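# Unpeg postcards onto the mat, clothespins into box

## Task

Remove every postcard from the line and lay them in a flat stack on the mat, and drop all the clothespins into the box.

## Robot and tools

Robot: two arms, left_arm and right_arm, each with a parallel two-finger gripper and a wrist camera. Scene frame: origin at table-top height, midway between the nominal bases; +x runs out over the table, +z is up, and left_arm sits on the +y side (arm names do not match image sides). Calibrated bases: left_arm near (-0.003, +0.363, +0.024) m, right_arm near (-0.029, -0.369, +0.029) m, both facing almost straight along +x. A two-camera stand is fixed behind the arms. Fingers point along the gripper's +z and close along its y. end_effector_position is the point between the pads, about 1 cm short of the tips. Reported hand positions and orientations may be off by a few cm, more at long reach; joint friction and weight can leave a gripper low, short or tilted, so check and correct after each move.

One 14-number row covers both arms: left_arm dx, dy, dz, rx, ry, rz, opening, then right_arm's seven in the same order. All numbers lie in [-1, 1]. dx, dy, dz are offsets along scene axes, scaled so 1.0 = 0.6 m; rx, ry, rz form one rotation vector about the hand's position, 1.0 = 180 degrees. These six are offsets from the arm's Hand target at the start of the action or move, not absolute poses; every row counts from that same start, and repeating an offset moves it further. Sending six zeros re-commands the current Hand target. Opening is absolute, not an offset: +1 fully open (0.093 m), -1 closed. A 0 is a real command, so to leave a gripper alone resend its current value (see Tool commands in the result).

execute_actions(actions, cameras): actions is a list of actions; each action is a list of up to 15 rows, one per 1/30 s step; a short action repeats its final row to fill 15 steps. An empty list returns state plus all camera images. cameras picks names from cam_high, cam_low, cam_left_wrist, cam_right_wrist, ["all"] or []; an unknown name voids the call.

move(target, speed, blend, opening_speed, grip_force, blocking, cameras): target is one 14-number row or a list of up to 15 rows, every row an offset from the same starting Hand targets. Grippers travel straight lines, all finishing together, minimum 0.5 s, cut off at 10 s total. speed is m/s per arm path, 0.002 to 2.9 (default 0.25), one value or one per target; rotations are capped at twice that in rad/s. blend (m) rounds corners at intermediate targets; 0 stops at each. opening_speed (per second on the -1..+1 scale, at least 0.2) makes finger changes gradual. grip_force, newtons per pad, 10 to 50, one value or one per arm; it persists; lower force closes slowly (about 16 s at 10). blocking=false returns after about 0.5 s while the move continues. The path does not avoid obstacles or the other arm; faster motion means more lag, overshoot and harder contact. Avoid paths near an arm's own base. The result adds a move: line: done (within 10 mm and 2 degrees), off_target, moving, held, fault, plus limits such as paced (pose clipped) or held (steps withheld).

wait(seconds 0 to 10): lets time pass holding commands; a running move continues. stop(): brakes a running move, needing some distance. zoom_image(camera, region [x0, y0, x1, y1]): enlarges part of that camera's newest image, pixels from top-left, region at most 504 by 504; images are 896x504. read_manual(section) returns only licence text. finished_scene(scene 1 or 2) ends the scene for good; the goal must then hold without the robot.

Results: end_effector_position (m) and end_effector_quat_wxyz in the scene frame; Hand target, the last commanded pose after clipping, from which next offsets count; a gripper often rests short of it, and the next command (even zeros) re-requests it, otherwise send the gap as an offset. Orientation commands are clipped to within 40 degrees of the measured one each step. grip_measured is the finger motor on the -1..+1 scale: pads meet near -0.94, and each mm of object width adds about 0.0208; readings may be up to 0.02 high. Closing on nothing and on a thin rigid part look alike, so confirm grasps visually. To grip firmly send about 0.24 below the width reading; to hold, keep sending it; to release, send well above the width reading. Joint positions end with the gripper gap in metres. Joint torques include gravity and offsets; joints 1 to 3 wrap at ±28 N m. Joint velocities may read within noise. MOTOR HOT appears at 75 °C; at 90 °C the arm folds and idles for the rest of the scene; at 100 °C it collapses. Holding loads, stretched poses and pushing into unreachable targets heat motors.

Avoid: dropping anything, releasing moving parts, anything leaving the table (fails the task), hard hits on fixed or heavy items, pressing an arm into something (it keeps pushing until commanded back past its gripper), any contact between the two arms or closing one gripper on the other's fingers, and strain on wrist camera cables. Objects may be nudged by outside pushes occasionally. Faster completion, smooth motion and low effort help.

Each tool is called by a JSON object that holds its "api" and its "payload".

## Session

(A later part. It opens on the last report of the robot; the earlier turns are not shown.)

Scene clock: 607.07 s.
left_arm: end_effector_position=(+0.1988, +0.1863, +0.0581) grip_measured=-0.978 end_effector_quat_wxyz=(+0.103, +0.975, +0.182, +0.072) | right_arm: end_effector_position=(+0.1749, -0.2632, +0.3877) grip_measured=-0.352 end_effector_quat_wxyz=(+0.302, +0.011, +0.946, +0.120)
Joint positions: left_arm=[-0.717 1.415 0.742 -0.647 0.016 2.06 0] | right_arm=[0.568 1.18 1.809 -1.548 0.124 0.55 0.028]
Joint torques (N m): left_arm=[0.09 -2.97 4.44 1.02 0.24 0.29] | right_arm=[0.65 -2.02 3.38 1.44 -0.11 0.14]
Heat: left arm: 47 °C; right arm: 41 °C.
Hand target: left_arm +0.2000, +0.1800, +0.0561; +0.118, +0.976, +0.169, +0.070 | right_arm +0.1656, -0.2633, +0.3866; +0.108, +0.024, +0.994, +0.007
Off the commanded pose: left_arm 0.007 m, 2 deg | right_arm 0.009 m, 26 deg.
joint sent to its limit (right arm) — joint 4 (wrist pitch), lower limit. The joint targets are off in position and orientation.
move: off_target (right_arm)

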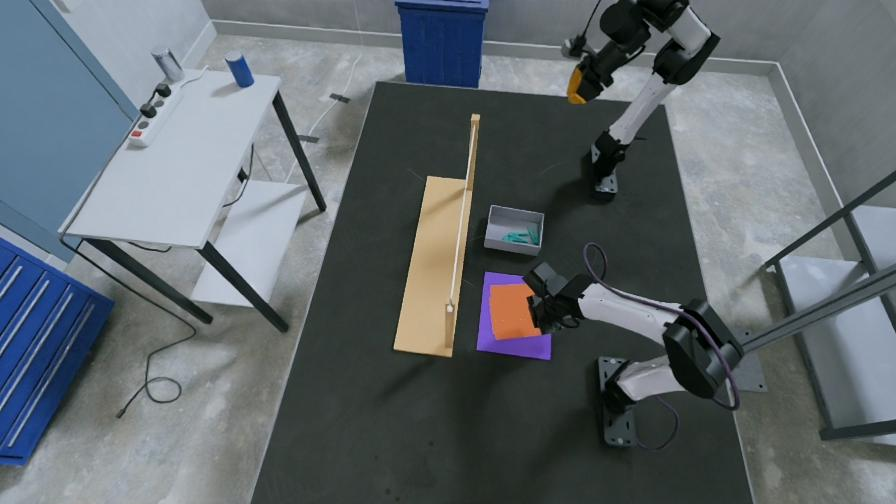

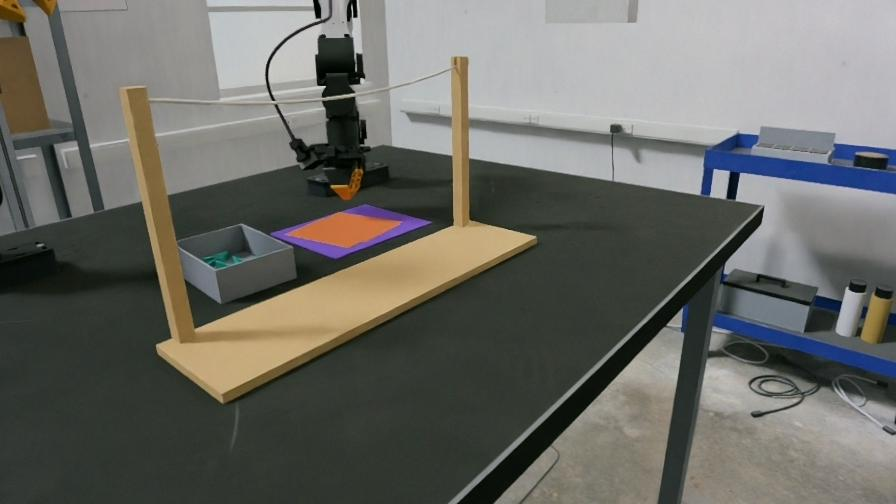

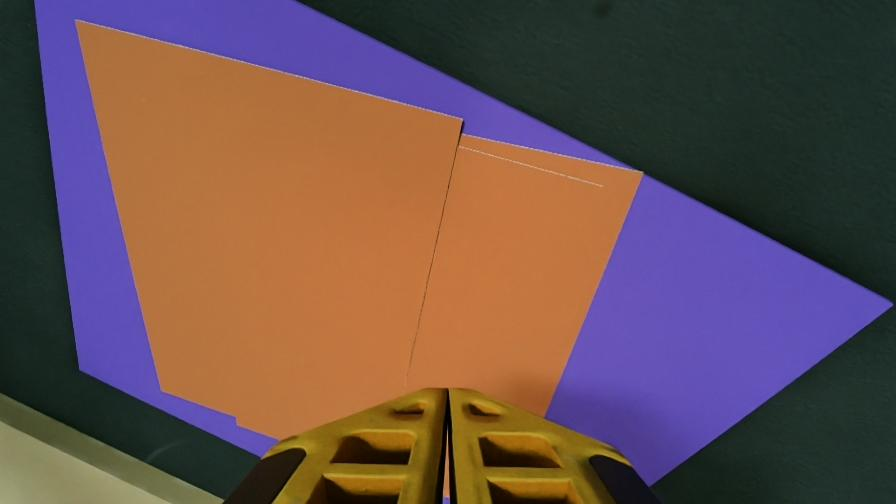

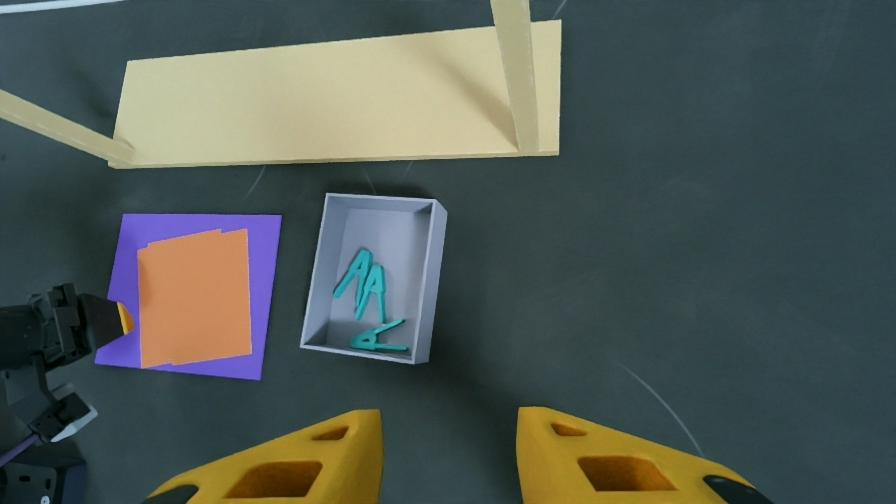

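{"api": "move", "payload": {"target": [[0,0.025,-0.04,0,0,0,-1,0,0,0,0,0,0,-0.35],[0,0.025,-0.088,0,0,0,-1,0,0,0,0,0,0,-0.35]], "speed": 0.05, "blend": [0.005,0], "cameras": ["cam_left_wrist","cam_right_wrist"]}}

Scene clock: 609.00 s.
left_arm: end_effector_position=(+0.1932, +0.2022, +0.0170) grip_measured=-0.978 end_effector_quat_wxyz=(+0.093, +0.976, +0.185, +0.067) | right_arm: end_effector_position=(+0.1749, -0.2632, +0.3877) grip_measured=-0.352 end_effector_quat_wxyz=(+0.302, +0.011, +0.946, +0.120)
Joint positions: left_arm=[-0.682 1.473 0.608 -0.478 0.019 2.089 0] | right_arm=[0.568 1.18 1.809 -1.548 0.124 0.55 0.028]
Joint torques (N m): left_arm=[0.18 -0.36 1.89 1.68 0.21 0.28] | right_arm=[0.66 -2.04 3.44 1.45 -0.1 0.14]
Heat: left arm: 47 °C; right arm: 41 °C.
Hand target: left_arm +0.2000, +0.1950, +0.0033; +0.118, +0.976, +0.169, +0.070 | right_arm +0.1656, -0.2633, +0.3866; +0.108, +0.024, +0.994, +0.007
Off the commanded pose: left_arm 0.017 m, 3 deg | right_arm 0.009 m, 26 deg.
joint sent to its limit (left arm) — joint 6 (wrist roll), upper limit. The joint targets are off in position, not in orientation.
joint sent to its limit (right arm) — joint 4 (wrist pitch), lower limit. The joint targets are off in position and orientation.
move: off_target (left_arm, right_arm)
Images, in order (width x height): cam_left_wrist 896x504, cam_right_wrist 896x504.

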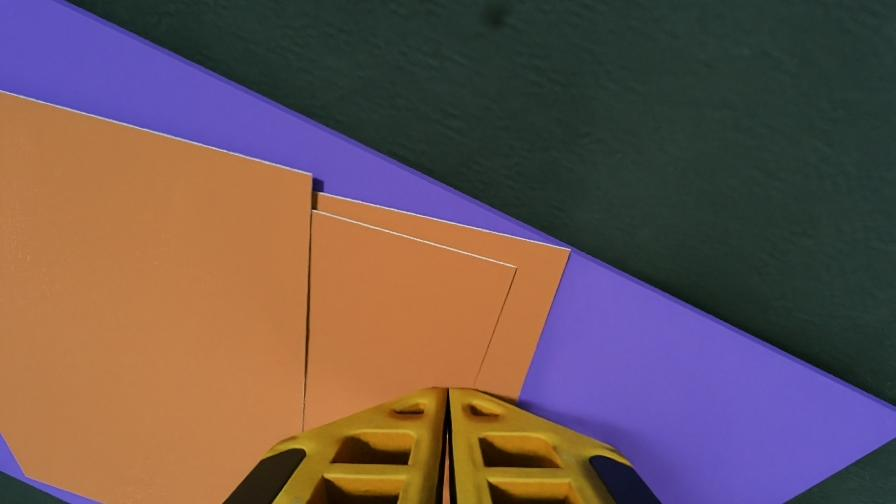

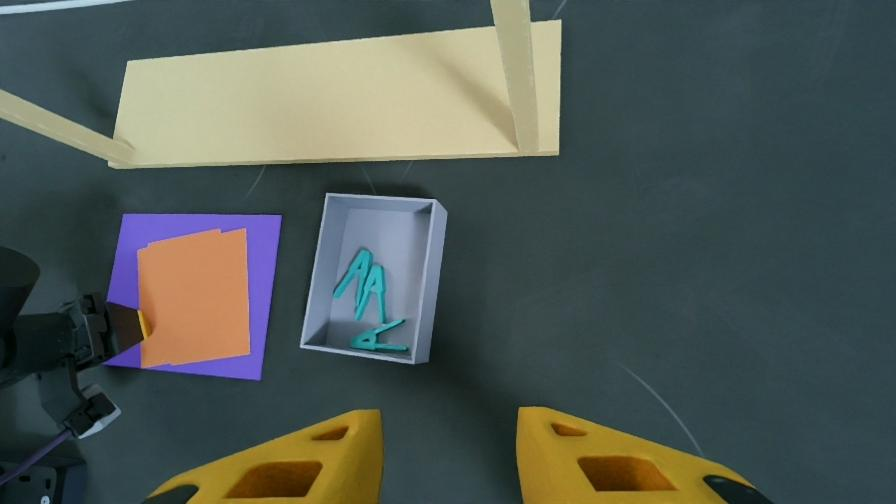

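{"api": "move", "payload": {"target": [0.055,-0.005,-0.006,0,0,0,-1,0,0,0,0,0,0,-0.35], "speed": 0.04, "cameras": ["cam_left_wrist","cam_right_wrist"]}}

Scene clock: 610.57 s.
left_arm: end_effector_position=(+0.1955, +0.2015, +0.0167) grip_measured=-0.978 end_effector_quat_wxyz=(+0.084, +0.976, +0.200, +0.031) | right_arm: end_effector_position=(+0.1749, -0.2632, +0.3877) grip_measured=-0.352 end_effector_quat_wxyz=(+0.302, +0.011, +0.946, +0.120)
Joint positions: left_arm=[-0.648 1.533 0.674 -0.545 0.065 2.09 0] | right_arm=[0.568 1.18 1.809 -1.548 0.124 0.55 0.028]
Joint torques (N m): left_arm=[1.01 1.2 4.51 2.08 -0.37 0.25] | right_arm=[0.61 -2.04 3.43 1.44 -0.11 0.14]
Heat: left arm: 47 °C; right arm: 41 °C.
Hand target: left_arm +0.2330, +0.1920, -0.0003; +0.118, +0.976, +0.169, +0.070 | right_arm +0.1656, -0.2633, +0.3866; +0.108, +0.024, +0.994, +0.007
Off the commanded pose: left_arm 0.042 m, 7 deg | right_arm 0.009 m, 26 deg.
joint sent to its limit (left arm) — joint 6 (wrist roll), upper limit. The joint targets are off in position and orientation.
joint sent to its limit (right arm) — joint 4 (wrist pitch), lower limit. The joint targets are off in position and orientation.
move: off_target (left_arm, right_arm)
Images, in order (width x height): cam_left_wrist 896x504, cam_right_wrist 896x504.

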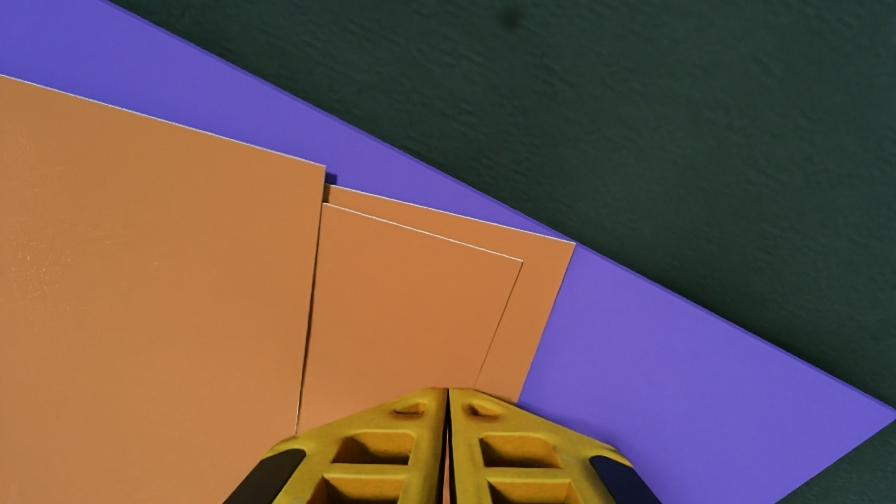

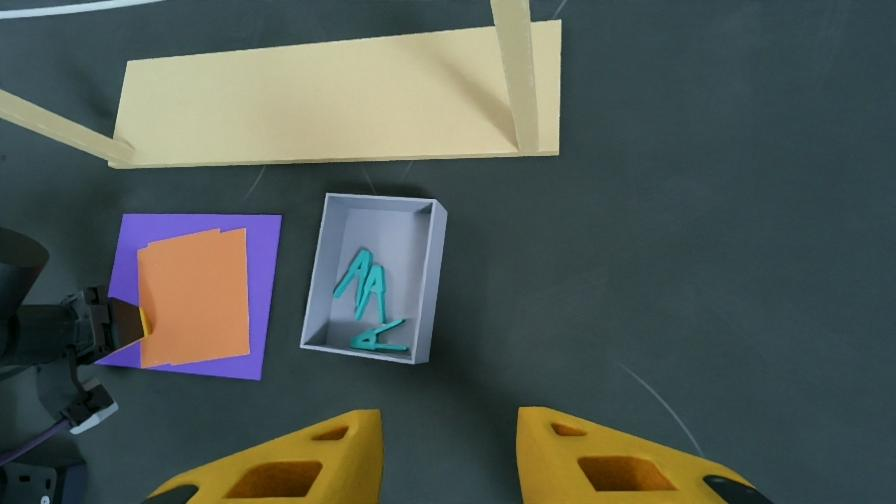

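{"api": "move", "payload": {"target": [0.02,0,0.012,0,0,0,-1,0,0,0,0,0,0,-0.35], "speed": 0.04, "cameras": ["cam_left_wrist","cam_right_wrist"]}}

Scene clock: 612.13 s.
left_arm: end_effector_position=(+0.1960, +0.2019, +0.0166) grip_measured=-0.978 end_effector_quat_wxyz=(+0.074, +0.976, +0.206, +0.012) | right_arm: end_effector_position=(+0.1749, -0.2632, +0.3877) grip_measured=-0.352 end_effector_quat_wxyz=(+0.302, +0.011, +0.946, +0.120)
Joint positions: left_arm=[-0.636 1.567 0.713 -0.59 0.081 2.09 0] | right_arm=[0.568 1.18 1.809 -1.548 0.124 0.55 0.028]
Joint torques (N m): left_arm=[1.54 -0.1 5.57 2 -0.62 0.27] | right_arm=[0.64 -2.04 3.43 1.44 -0.11 0.13]
Heat: left arm: 47 °C; right arm: 41 °C.
Hand target: left_arm +0.2450, +0.1920, +0.0069; +0.118, +0.976, +0.169, +0.070 | right_arm +0.1656, -0.2633, +0.3866; +0.108, +0.024, +0.994, +0.007
Off the commanded pose: left_arm 0.051 m, 9 deg | right_arm 0.009 m, 26 deg.
joint sent to its limit (left arm) — joint 6 (wrist roll), upper limit. The joint targets are off in position and orientation.
joint sent to its limit (right arm) — joint 4 (wrist pitch), lower limit. The joint targets are off in position and orientation.
move: off_target (left_arm, right_arm)
Images, in order (width x height): cam_left_wrist 896x504, cam_right_wrist 896x504.

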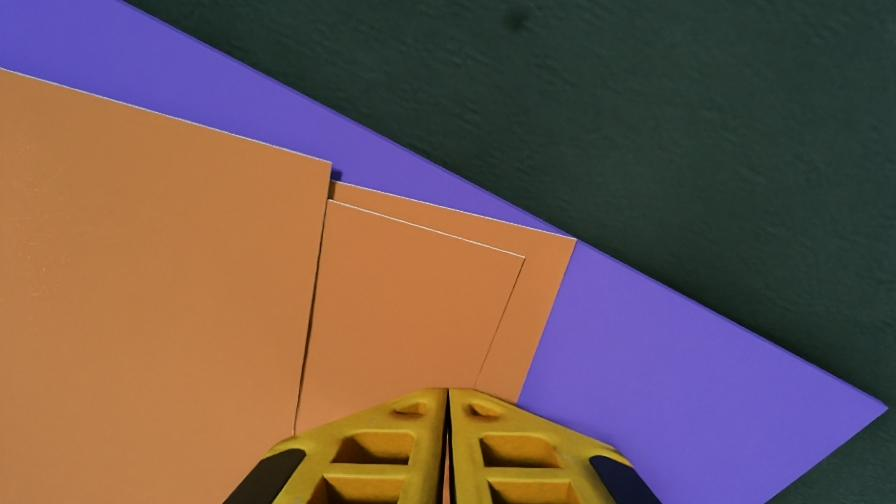

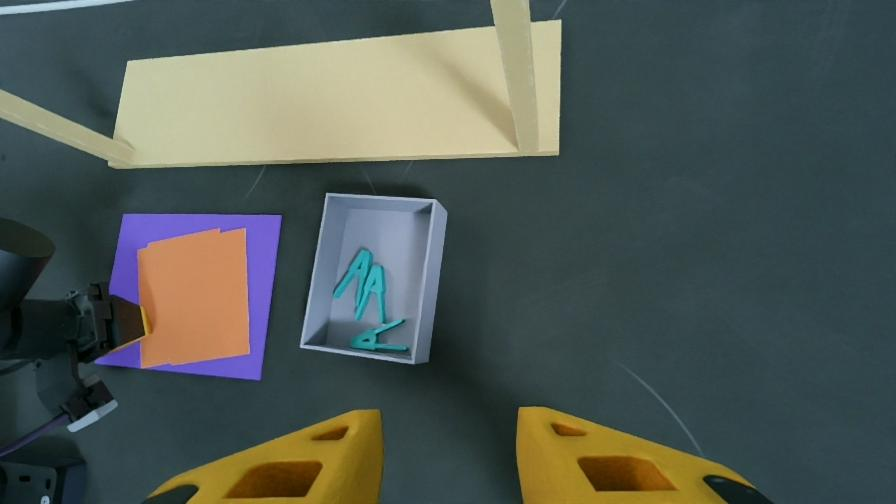

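{"api": "move", "payload": {"target": [[-0.025,0,0.01,0,0,0,-1,0,0,0,0,0,0,-0.35],[-0.01,0,0.016,0,0,0,-1,0,0,0,0,0,0,-0.35]], "speed": 0.03, "blend": [0.002,0], "cameras": ["cam_left_wrist","cam_right_wrist"]}}

Scene clock: 614.67 s.
left_arm: end_effector_position=(+0.1970, +0.2018, +0.0171) grip_measured=-0.978 end_effector_quat_wxyz=(+0.075, +0.976, +0.205, +0.015) | right_arm: end_effector_position=(+0.1749, -0.2632, +0.3877) grip_measured=-0.352 end_effector_quat_wxyz=(+0.302, +0.011, +0.946, +0.120)
Joint positions: left_arm=[-0.636 1.565 0.713 -0.587 0.078 2.092 0] | right_arm=[0.568 1.18 1.809 -1.548 0.124 0.55 0.028]
Joint torques (N m): left_arm=[0.75 -2.47 5.65 1.72 -0.55 0.26] | right_arm=[0.66 -2 3.47 1.44 -0.11 0.13]
Heat: left arm: 47 °C; right arm: 41 °C.
Hand target: left_arm +0.2390, +0.1920, +0.0165; +0.118, +0.976, +0.169, +0.070 | right_arm +0.1656, -0.2633, +0.3866; +0.108, +0.024, +0.994, +0.007
Off the commanded pose: left_arm 0.043 m, 9 deg | right_arm 0.009 m, 26 deg.
joint sent to its limit (left arm) — joint 6 (wrist roll), upper limit. The joint targets are off in position and orientation.
joint sent to its limit (right arm) — joint 4 (wrist pitch), lower limit. The joint targets are off in position and orientation.
move: off_target (left_arm, right_arm)
Images, in order (width x height): cam_left_wrist 896x504, cam_right_wrist 896x504.

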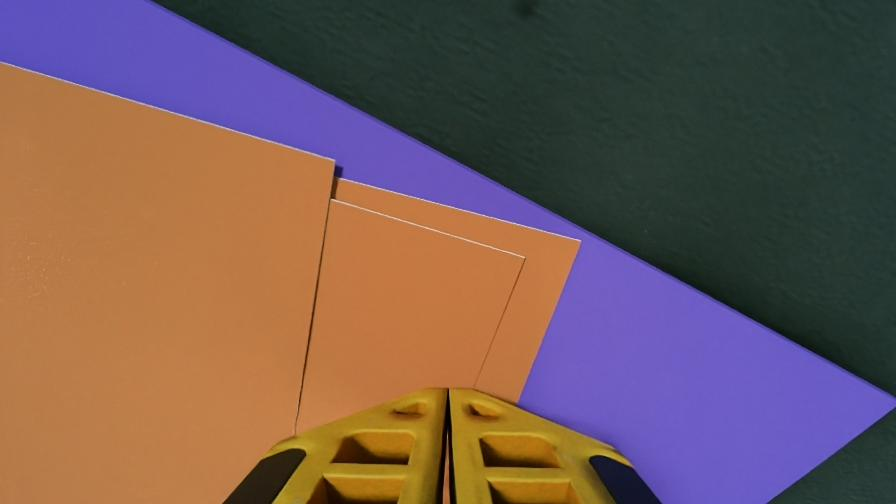

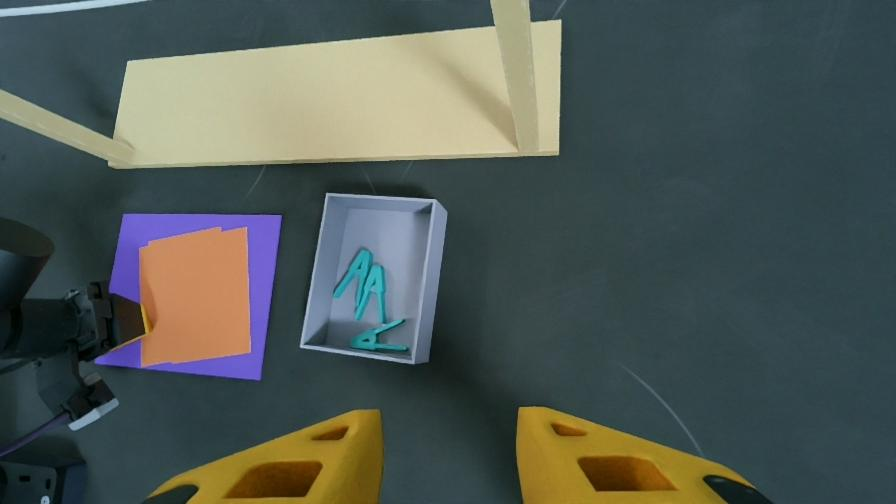

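{"api": "move", "payload": {"target": [[-0.02,0,0.008,0,0,0,-1,0,0,0,0,0,0,-0.35],[0.01,0,0.01,0,0,0,-1,0,0,0,0,0,0,-0.35]], "speed": 0.03, "blend": [0.002,0], "cameras": ["cam_left_wrist","cam_right_wrist"]}}

Scene clock: 617.37 s.
left_arm: end_effector_position=(+0.2255, +0.1968, +0.0181) grip_measured=-0.978 end_effector_quat_wxyz=(+0.093, +0.970, +0.214, +0.065) | right_arm: end_effector_position=(+0.1749, -0.2632, +0.3877) grip_measured=-0.352 end_effector_quat_wxyz=(+0.302, +0.011, +0.946, +0.120)
Joint positions: left_arm=[-0.619 1.585 0.72 -0.481 0.03 2.092 0] | right_arm=[0.568 1.18 1.809 -1.548 0.124 0.55 0.028]
Joint torques (N m): left_arm=[0.39 -2.58 7.19 0.94 -0.09 0.26] | right_arm=[0.66 -2.04 3.45 1.45 -0.13 0.14]
Heat: left arm: 47 °C; right arm: 41 °C.
Hand target: left_arm +0.2450, +0.1920, +0.0225; +0.118, +0.976, +0.169, +0.070 | right_arm +0.1656, -0.2633, +0.3866; +0.108, +0.024, +0.994, +0.007
Off the commanded pose: left_arm 0.021 m, 6 deg | right_arm 0.009 m, 26 deg.
joint sent to its limit (left arm) — joint 6 (wrist roll), upper limit. The joint targets are off in position and orientation.
joint sent to its limit (right arm) — joint 4 (wrist pitch), lower limit. The joint targets are off in position and orientation.
move: off_target (left_arm, right_arm)
Images, in order (width x height): cam_left_wrist 896x504, cam_right_wrist 896x504.

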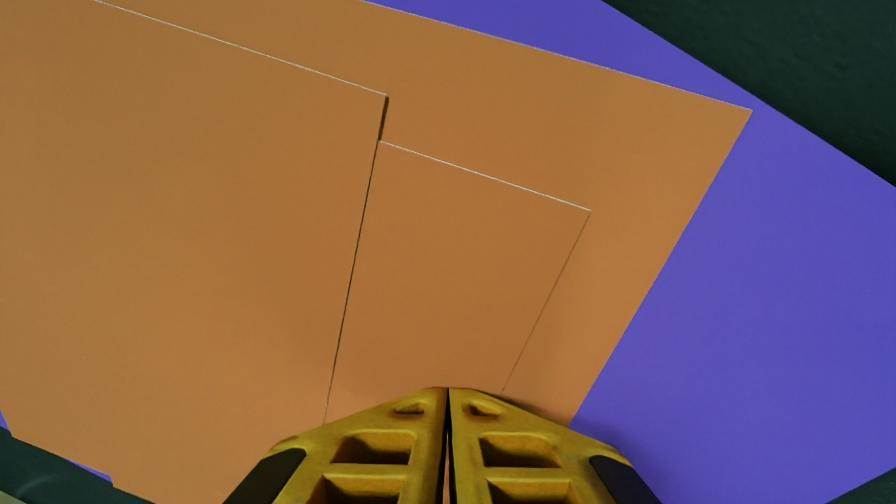

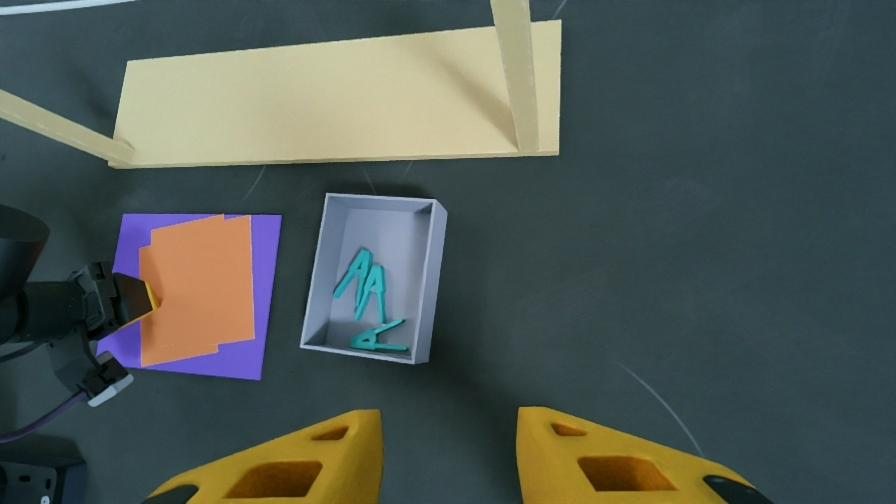

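{"api": "move", "payload": {"target": [-0.087,0,0.003,0,0,0,-1,0,0,0,0,0,0,-0.35], "speed": 0.03, "cameras": ["cam_left_wrist","cam_right_wrist"]}}

Scene clock: 619.77 s.
left_arm: end_effector_position=(+0.1952, +0.1983, +0.0193) grip_measured=-0.978 end_effector_quat_wxyz=(+0.098, +0.976, +0.180, +0.070) | right_arm: end_effector_position=(+0.1749, -0.2632, +0.3877) grip_measured=-0.352 end_effector_quat_wxyz=(+0.302, +0.011, +0.946, +0.120)
Joint positions: left_arm=[-0.688 1.472 0.614 -0.472 0.021 2.092 0] | right_arm=[0.568 1.18 1.809 -1.548 0.124 0.55 0.028]
Joint torques (N m): left_arm=[-0.95 -5.7 3.93 0.75 0.26 0.13] | right_arm=[0.64 -2 3.47 1.45 -0.11 0.14]
Heat: left arm: 47 °C; right arm: 41 °C.
Hand target: left_arm +0.1928, +0.1920, +0.0243; +0.118, +0.976, +0.169, +0.070 | right_arm +0.1656, -0.2633, +0.3866; +0.108, +0.024, +0.994, +0.007
Off the commanded pose: left_arm 0.008 m, 3 deg | right_arm 0.009 m, 26 deg.
joint sent to its limit (right arm) — joint 4 (wrist pitch), lower limit. The joint targets are off in position and orientation.
move: off_target (left_arm, right_arm)
Images, in order (width x height): cam_left_wrist 896x504, cam_right_wrist 896x504.

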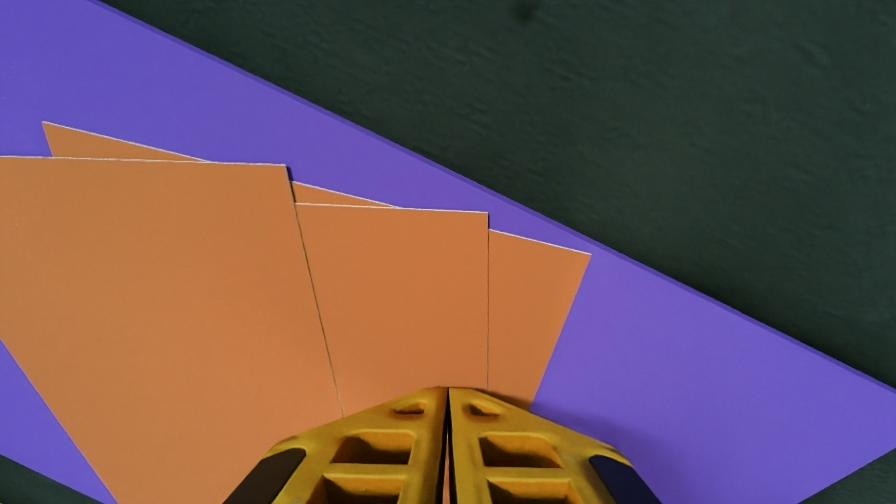

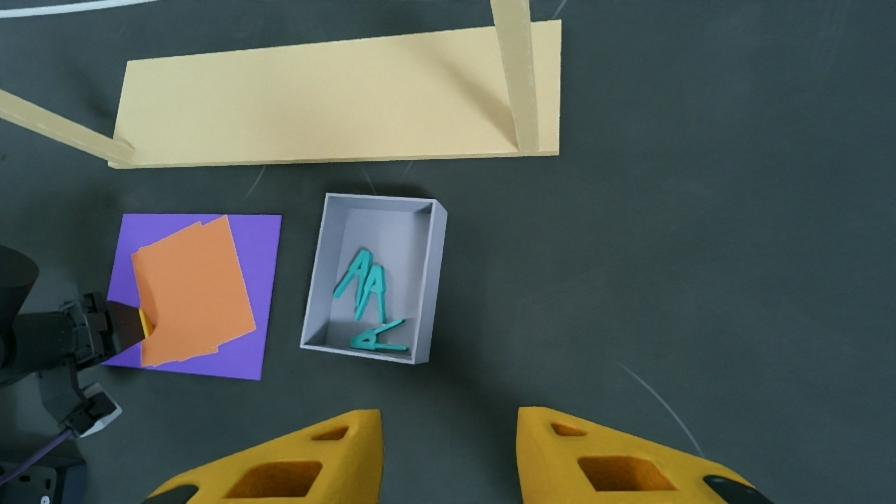

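{"api": "move", "payload": {"target": [[0,0,0.06,0,0,0,-1,0,0,0,0,0,0,-0.35],[0.083,-0.108,0.06,0,0,0,-1,0,0,0,0,0,0,-0.35]], "speed": 0.1, "blend": [0.01,0], "cameras": ["cam_left_wrist","cam_right_wrist","cam_high"]}}

Scene clock: 621.80 s.
left_arm: end_effector_position=(+0.2399, +0.1350, +0.0527) grip_measured=-0.978 end_effector_quat_wxyz=(+0.112, +0.976, +0.171, +0.072) | right_arm: end_effector_position=(+0.1749, -0.2632, +0.3877) grip_measured=-0.352 end_effector_quat_wxyz=(+0.302, +0.011, +0.946, +0.120)
Joint positions: left_arm=[-0.751 1.664 0.953 -0.594 0.021 2.047 0] | right_arm=[0.568 1.18 1.809 -1.548 0.124 0.55 0.028]
Joint torques (N m): left_arm=[-0.88 -4.86 8.27 0.48 0.07 -0.06] | right_arm=[0.65 -2.02 3.44 1.45 -0.1 0.14]
Heat: left arm: 46 °C; right arm: 41 °C.
Hand target: left_arm +0.2426, +0.1272, +0.0603; +0.118, +0.976, +0.169, +0.070 | right_arm +0.1656, -0.2633, +0.3866; +0.108, +0.024, +0.994, +0.007
Off the commanded pose: left_arm 0.011 m, 1 deg | right_arm 0.009 m, 26 deg.
joint sent to its limit (right arm) — joint 4 (wrist pitch), lower limit. The joint targets are off in position and orientation.
move: off_target (left_arm, right_arm)
Images, in order (width x height): cam_high 896x504, cam_left_wrist 896x504, cam_right_wrist 896x504.

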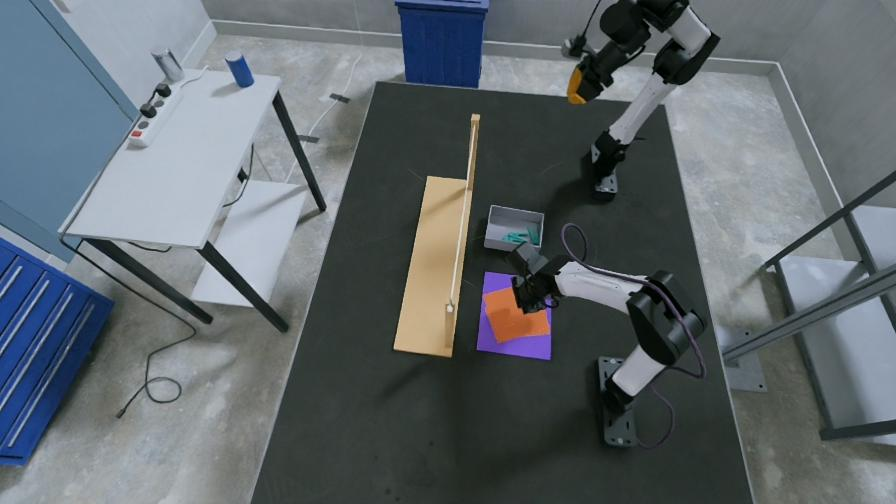

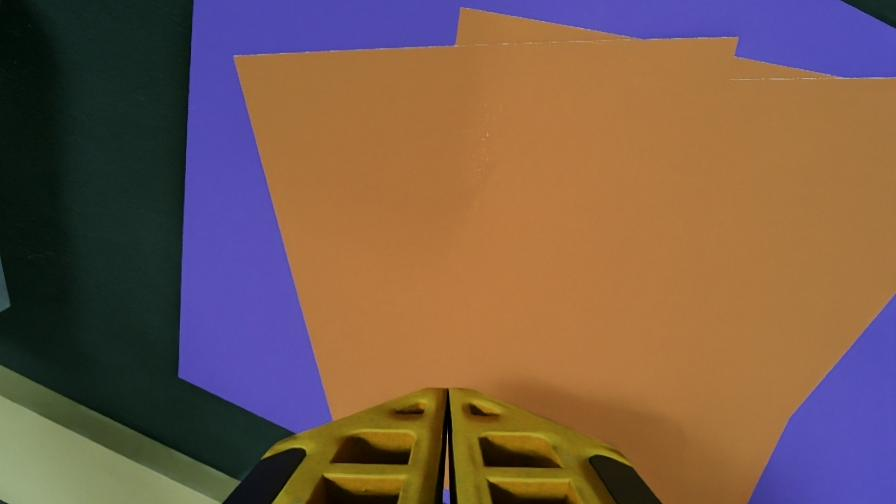

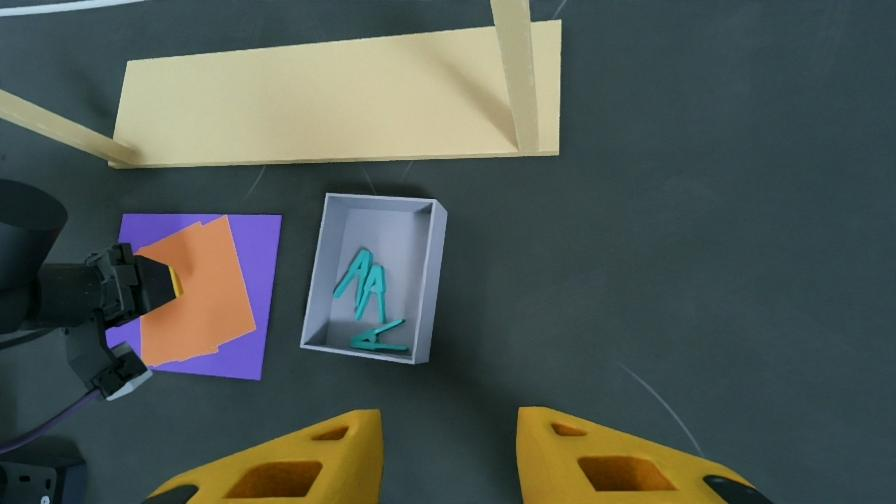

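{"api": "move", "payload": {"target": [[0,0.0,-0.065,0,0,0,-1,0,0,0,0,0,0,-0.35],[-0.03,0,-0.065,0,0,0,-1,0,0,0,0,0,0,-0.35],[-0.03,0,0.05,0,0,0,-1,0,0,0,0,0,0,-0.35]], "speed": 0.04, "cameras": ["cam_left_wrist","cam_right_wrist"]}}

{"api": "zoom_image", "payload": {"camera": "cam_right_wrist", "region": [90, 200, 300, 390]}}

Scene clock: 626.77 s.
left_arm: end_effector_position=(+0.2223, +0.1384, +0.0699) grip_measured=-0.978 end_effector_quat_wxyz=(+0.095, +0.978, +0.175, +0.061) | right_arm: end_effector_position=(+0.1749, -0.2632, +0.3877) grip_measured=-0.352 end_effector_quat_wxyz=(+0.302, +0.011, +0.946, +0.120)
Joint positions: left_arm=[-0.786 1.61 0.981 -0.716 0.01 2.006 0] | right_arm=[0.568 1.18 1.809 -1.548 0.124 0.55 0.028]
Joint torques (N m): left_arm=[-1.09 -7.75 8.46 0.4 0.05 -0.05] | right_arm=[0.65 -2.02 3.47 1.43 -0.13 0.14]
Heat: left arm: 45 °C; right arm: 40 °C.
Hand target: left_arm +0.2246, +0.1272, +0.0903; +0.118, +0.976, +0.169, +0.070 | right_arm +0.1656, -0.2633, +0.3866; +0.108, +0.024, +0.994, +0.007
Off the commanded pose: left_arm 0.023 m, 3 deg | right_arm 0.009 m, 26 deg.
joint sent to its limit (right arm) — joint 4 (wrist pitch), lower limit. The joint targets are off in position and orientation.
move: off_target (left_arm, right_arm)
Images, in order (width x height): cam_left_wrist 896x504, cam_right_wrist 896x504.

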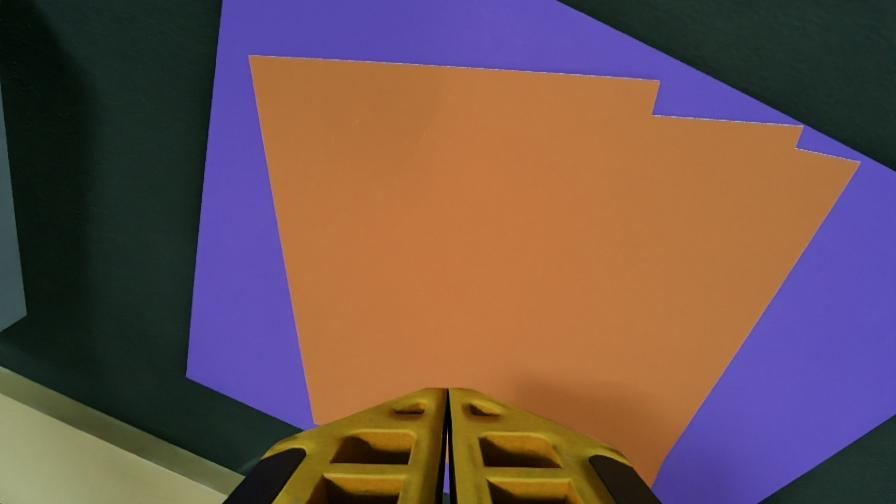

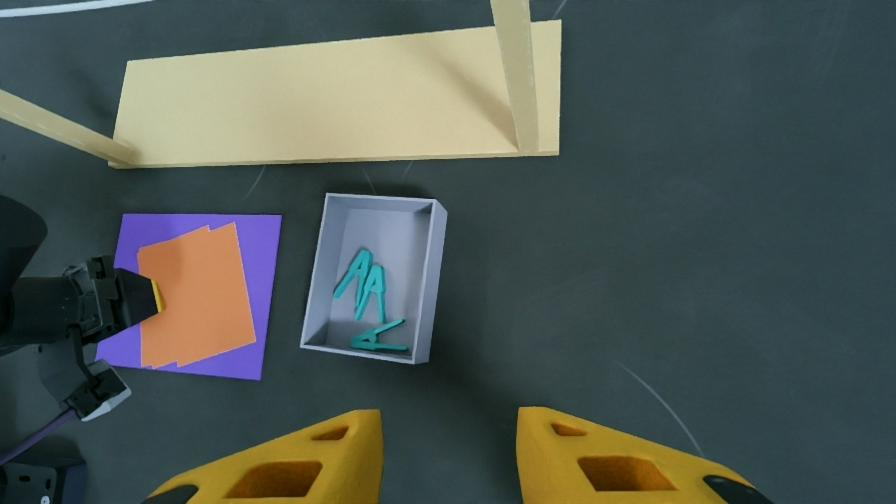

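Scaled by 2.400 from the camera's 896x504 image, which has a finer 1280x720 frame.

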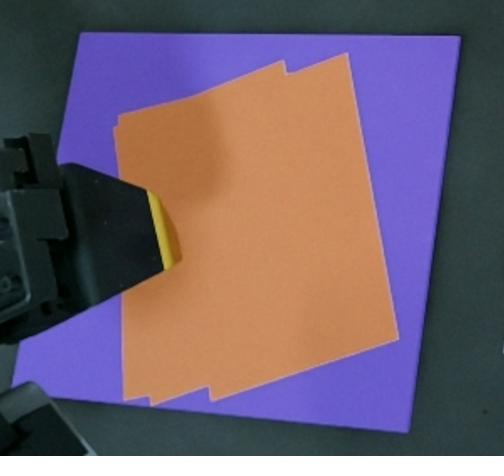

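{"api": "move", "payload": {"target": [[0,0.0,-0.115,0,0,0,-1,0,0,0,0,0,0,-0.35],[0.025,0,-0.115,0,0,0,-1,0,0,0,0,0,0,-0.35],[0.025,0,0.0,0,0,0,-1,0,0,0,0,0,0,-0.35]], "speed": 0.04, "cameras": ["cam_left_wrist","cam_right_wrist"]}}

{"api": "zoom_image", "payload": {"camera": "cam_right_wrist", "region": [90, 200, 300, 390]}}

Scene clock: 632.40 s.
left_arm: end_effector_position=(+0.2311, +0.1323, +0.0692) grip_measured=-0.978 end_effector_quat_wxyz=(+0.095, +0.978, +0.174, +0.060) | right_arm: end_effector_position=(+0.1749, -0.2632, +0.3877) grip_measured=-0.352 end_effector_quat_wxyz=(+0.302, +0.011, +0.946, +0.120)
Joint positions: left_arm=[-0.78 1.651 1.022 -0.717 0.012 2.014 0] | right_arm=[0.568 1.18 1.809 -1.548 0.124 0.55 0.028]
Joint torques (N m): left_arm=[0.29 -8.14 8.44 0.39 0.14 0.27] | right_arm=[0.68 -2.02 3.43 1.44 -0.1 0.15]
Heat: left arm: 45 °C; right arm: 40 °C.
Hand target: left_arm +0.2396, +0.1272, +0.0903; +0.118, +0.976, +0.169, +0.070 | right_arm +0.1656, -0.2633, +0.3866; +0.108, +0.024, +0.994, +0.007
Off the commanded pose: left_arm 0.023 m, 3 deg | right_arm 0.009 m, 26 deg.
joint sent to its limit (right arm) — joint 4 (wrist pitch), lower limit. The joint targets are off in position and orientation.
move: off_target (left_arm, right_arm)
Images, in order (width x height): cam_left_wrist 896x504, cam_right_wrist 896x504.

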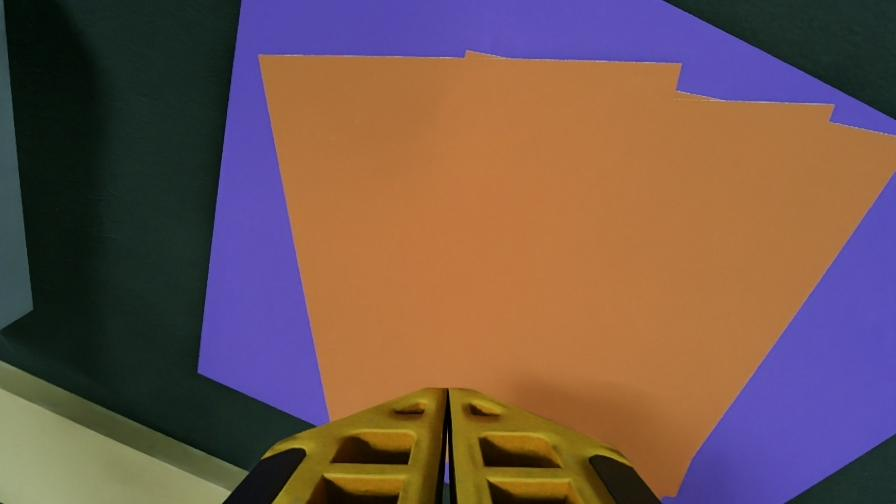

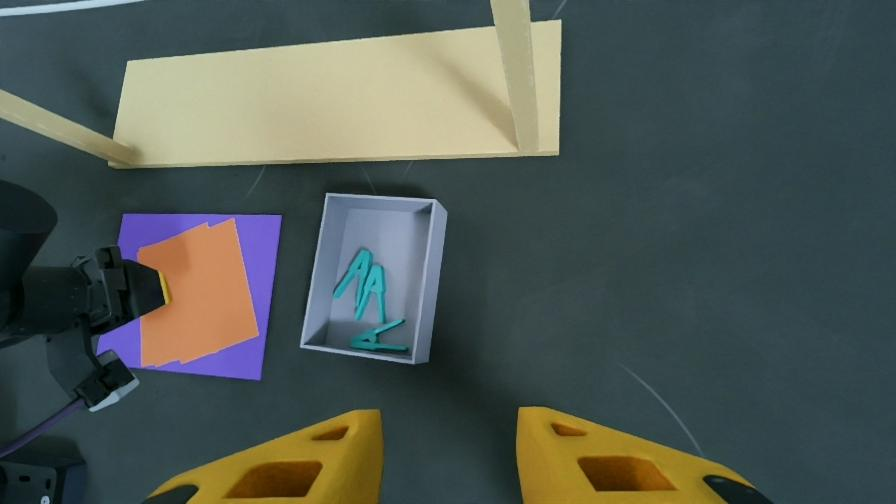

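Scaled by 2.400 from the camera's 896x504 image, which has a finer 1280x720 frame.

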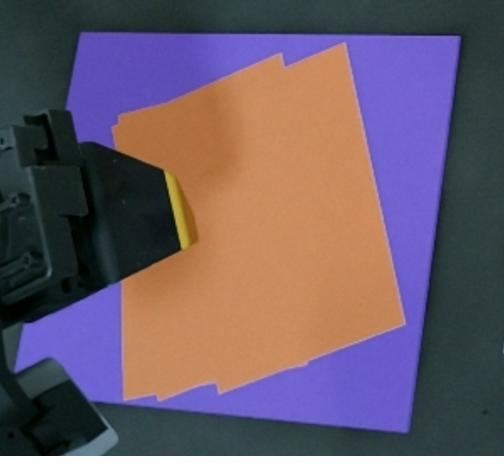

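{"api": "move", "payload": {"target": [[0,0,0.25,0,0,0,-1,0,0,0,0,0,0,-0.35],[-0.15,0.15,0.25,0,0,0,-1,0,0,0,0,0,0,-0.35]], "blend": 0.02, "cameras": ["all"]}}

Scene clock: 634.83 s.
left_arm: end_effector_position=(+0.1565, +0.2118, +0.2437) grip_measured=-0.978 end_effector_quat_wxyz=(+0.124, +0.973, +0.175, +0.085) | right_arm: end_effector_position=(+0.1749, -0.2632, +0.3877) grip_measured=-0.352 end_effector_quat_wxyz=(+0.302, +0.011, +0.946, +0.120)
Joint positions: left_arm=[-0.758 1.159 1.306 -1.417 0.012 2.032 0] | right_arm=[0.568 1.18 1.809 -1.548 0.124 0.55 0.028]
Joint torques (N m): left_arm=[0.21 -2.43 4.45 0.53 0.21 0.29] | right_arm=[0.68 -2.06 3.43 1.45 -0.12 0.15]
Heat: left arm: 45 °C; right arm: 40 °C.
Hand target: left_arm +0.1496, +0.2172, +0.2403; +0.118, +0.976, +0.169, +0.070 | right_arm +0.1656, -0.2633, +0.3866; +0.108, +0.024, +0.994, +0.007
Off the commanded pose: left_arm 0.009 m, 2 deg | right_arm 0.009 m, 26 deg.
joint sent to its limit (right arm) — joint 4 (wrist pitch), lower limit. The joint targets are off in position and orientation.
move: off_target (right_arm)

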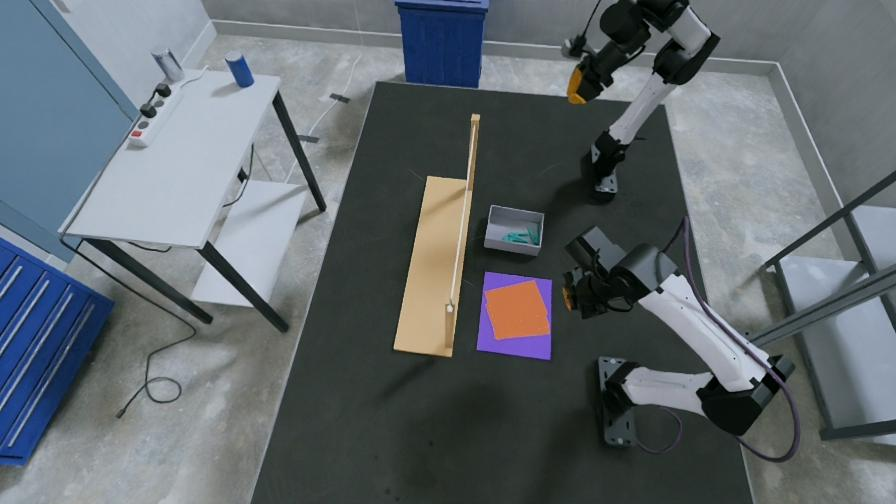

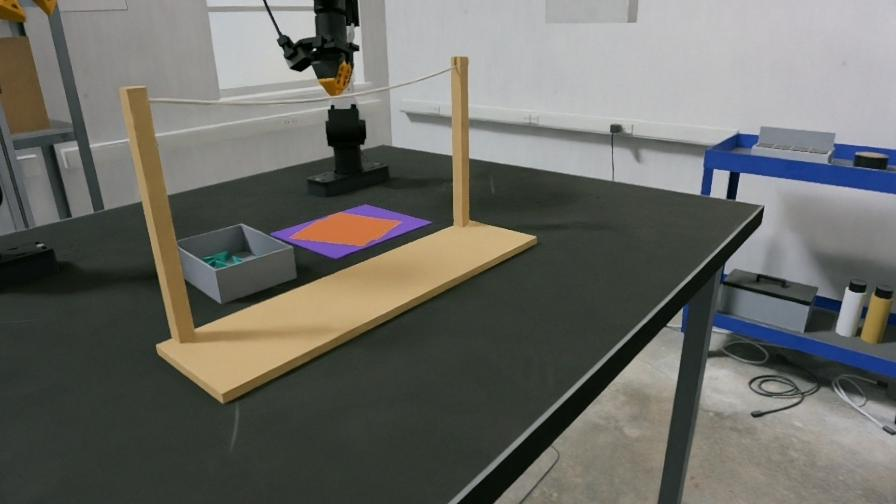

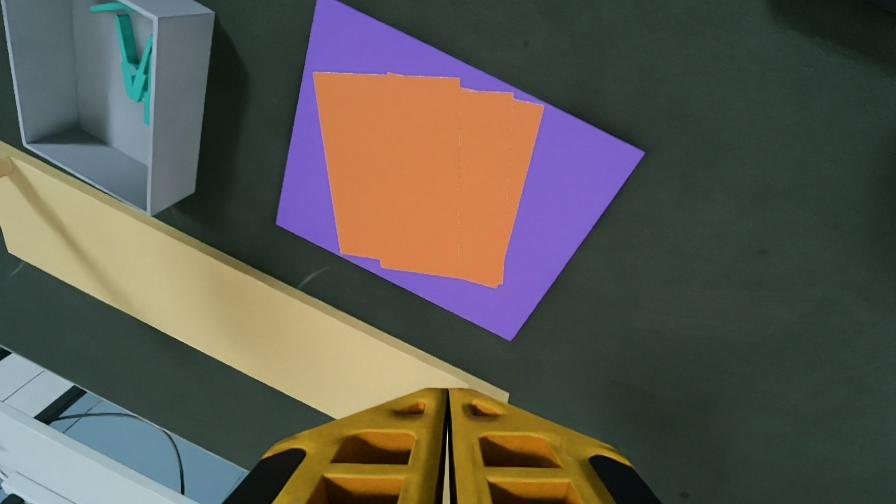

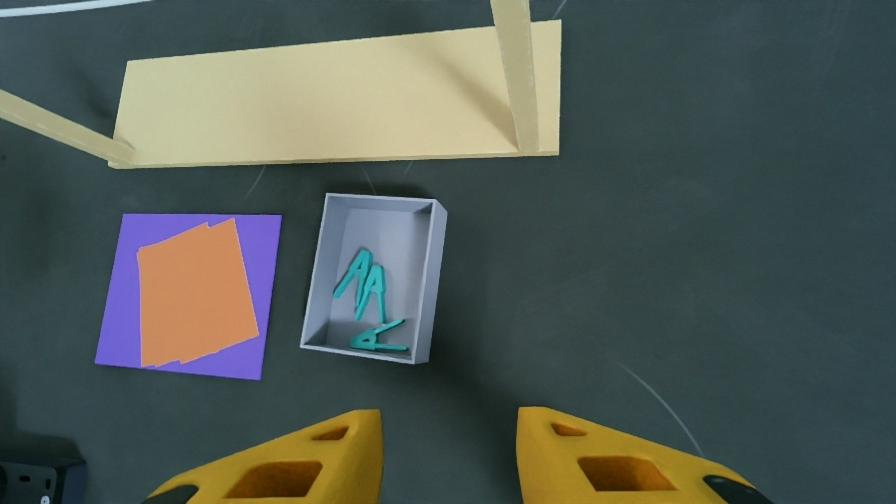

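{"api": "zoom_image", "payload": {"camera": "cam_left_wrist", "region": [420, 40, 620, 160]}}

{"api": "zoom_image", "payload": {"camera": "cam_left_wrist", "region": [260, 200, 460, 320]}}

{"api": "zoom_image", "payload": {"camera": "cam_right_wrist", "region": [80, 200, 300, 390]}}

{"api": "zoom_image", "payload": {"camera": "cam_high", "region": [460, 260, 570, 370]}}

Scaled by 2.520 from the camera's 896x504 image, which has a finer 1280x720 frame.

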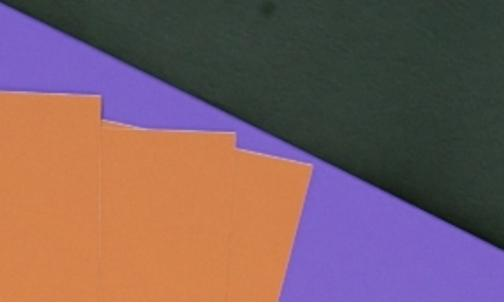

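Scaled by 2.520 from the camera's 896x504 image, which has a finer 1280x720 frame.

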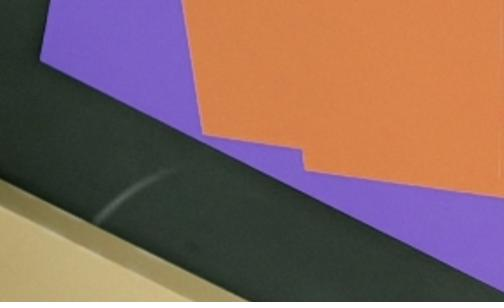

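Scaled by 2.291 from the camera's 896x504 image, which has a finer 1280x720 frame.

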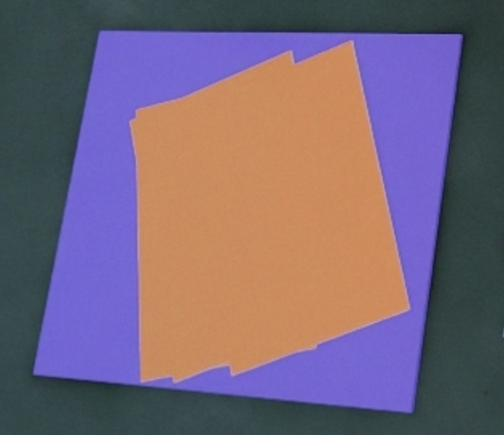

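Scaled by 4.582 from the camera's 896x504 image, which has a finer 1280x720 frame.

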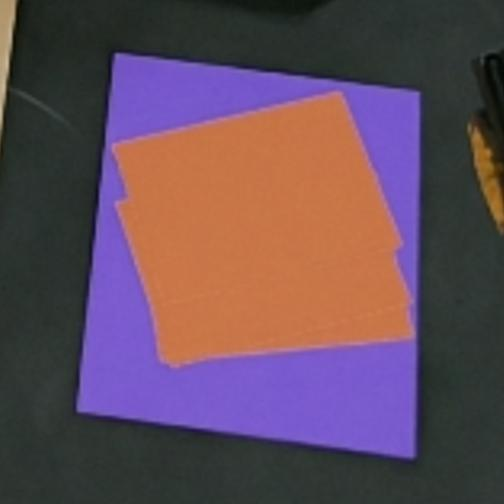

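{"api": "finished_scene", "payload": {"scene": 1}}

The scene is finished: the task was done.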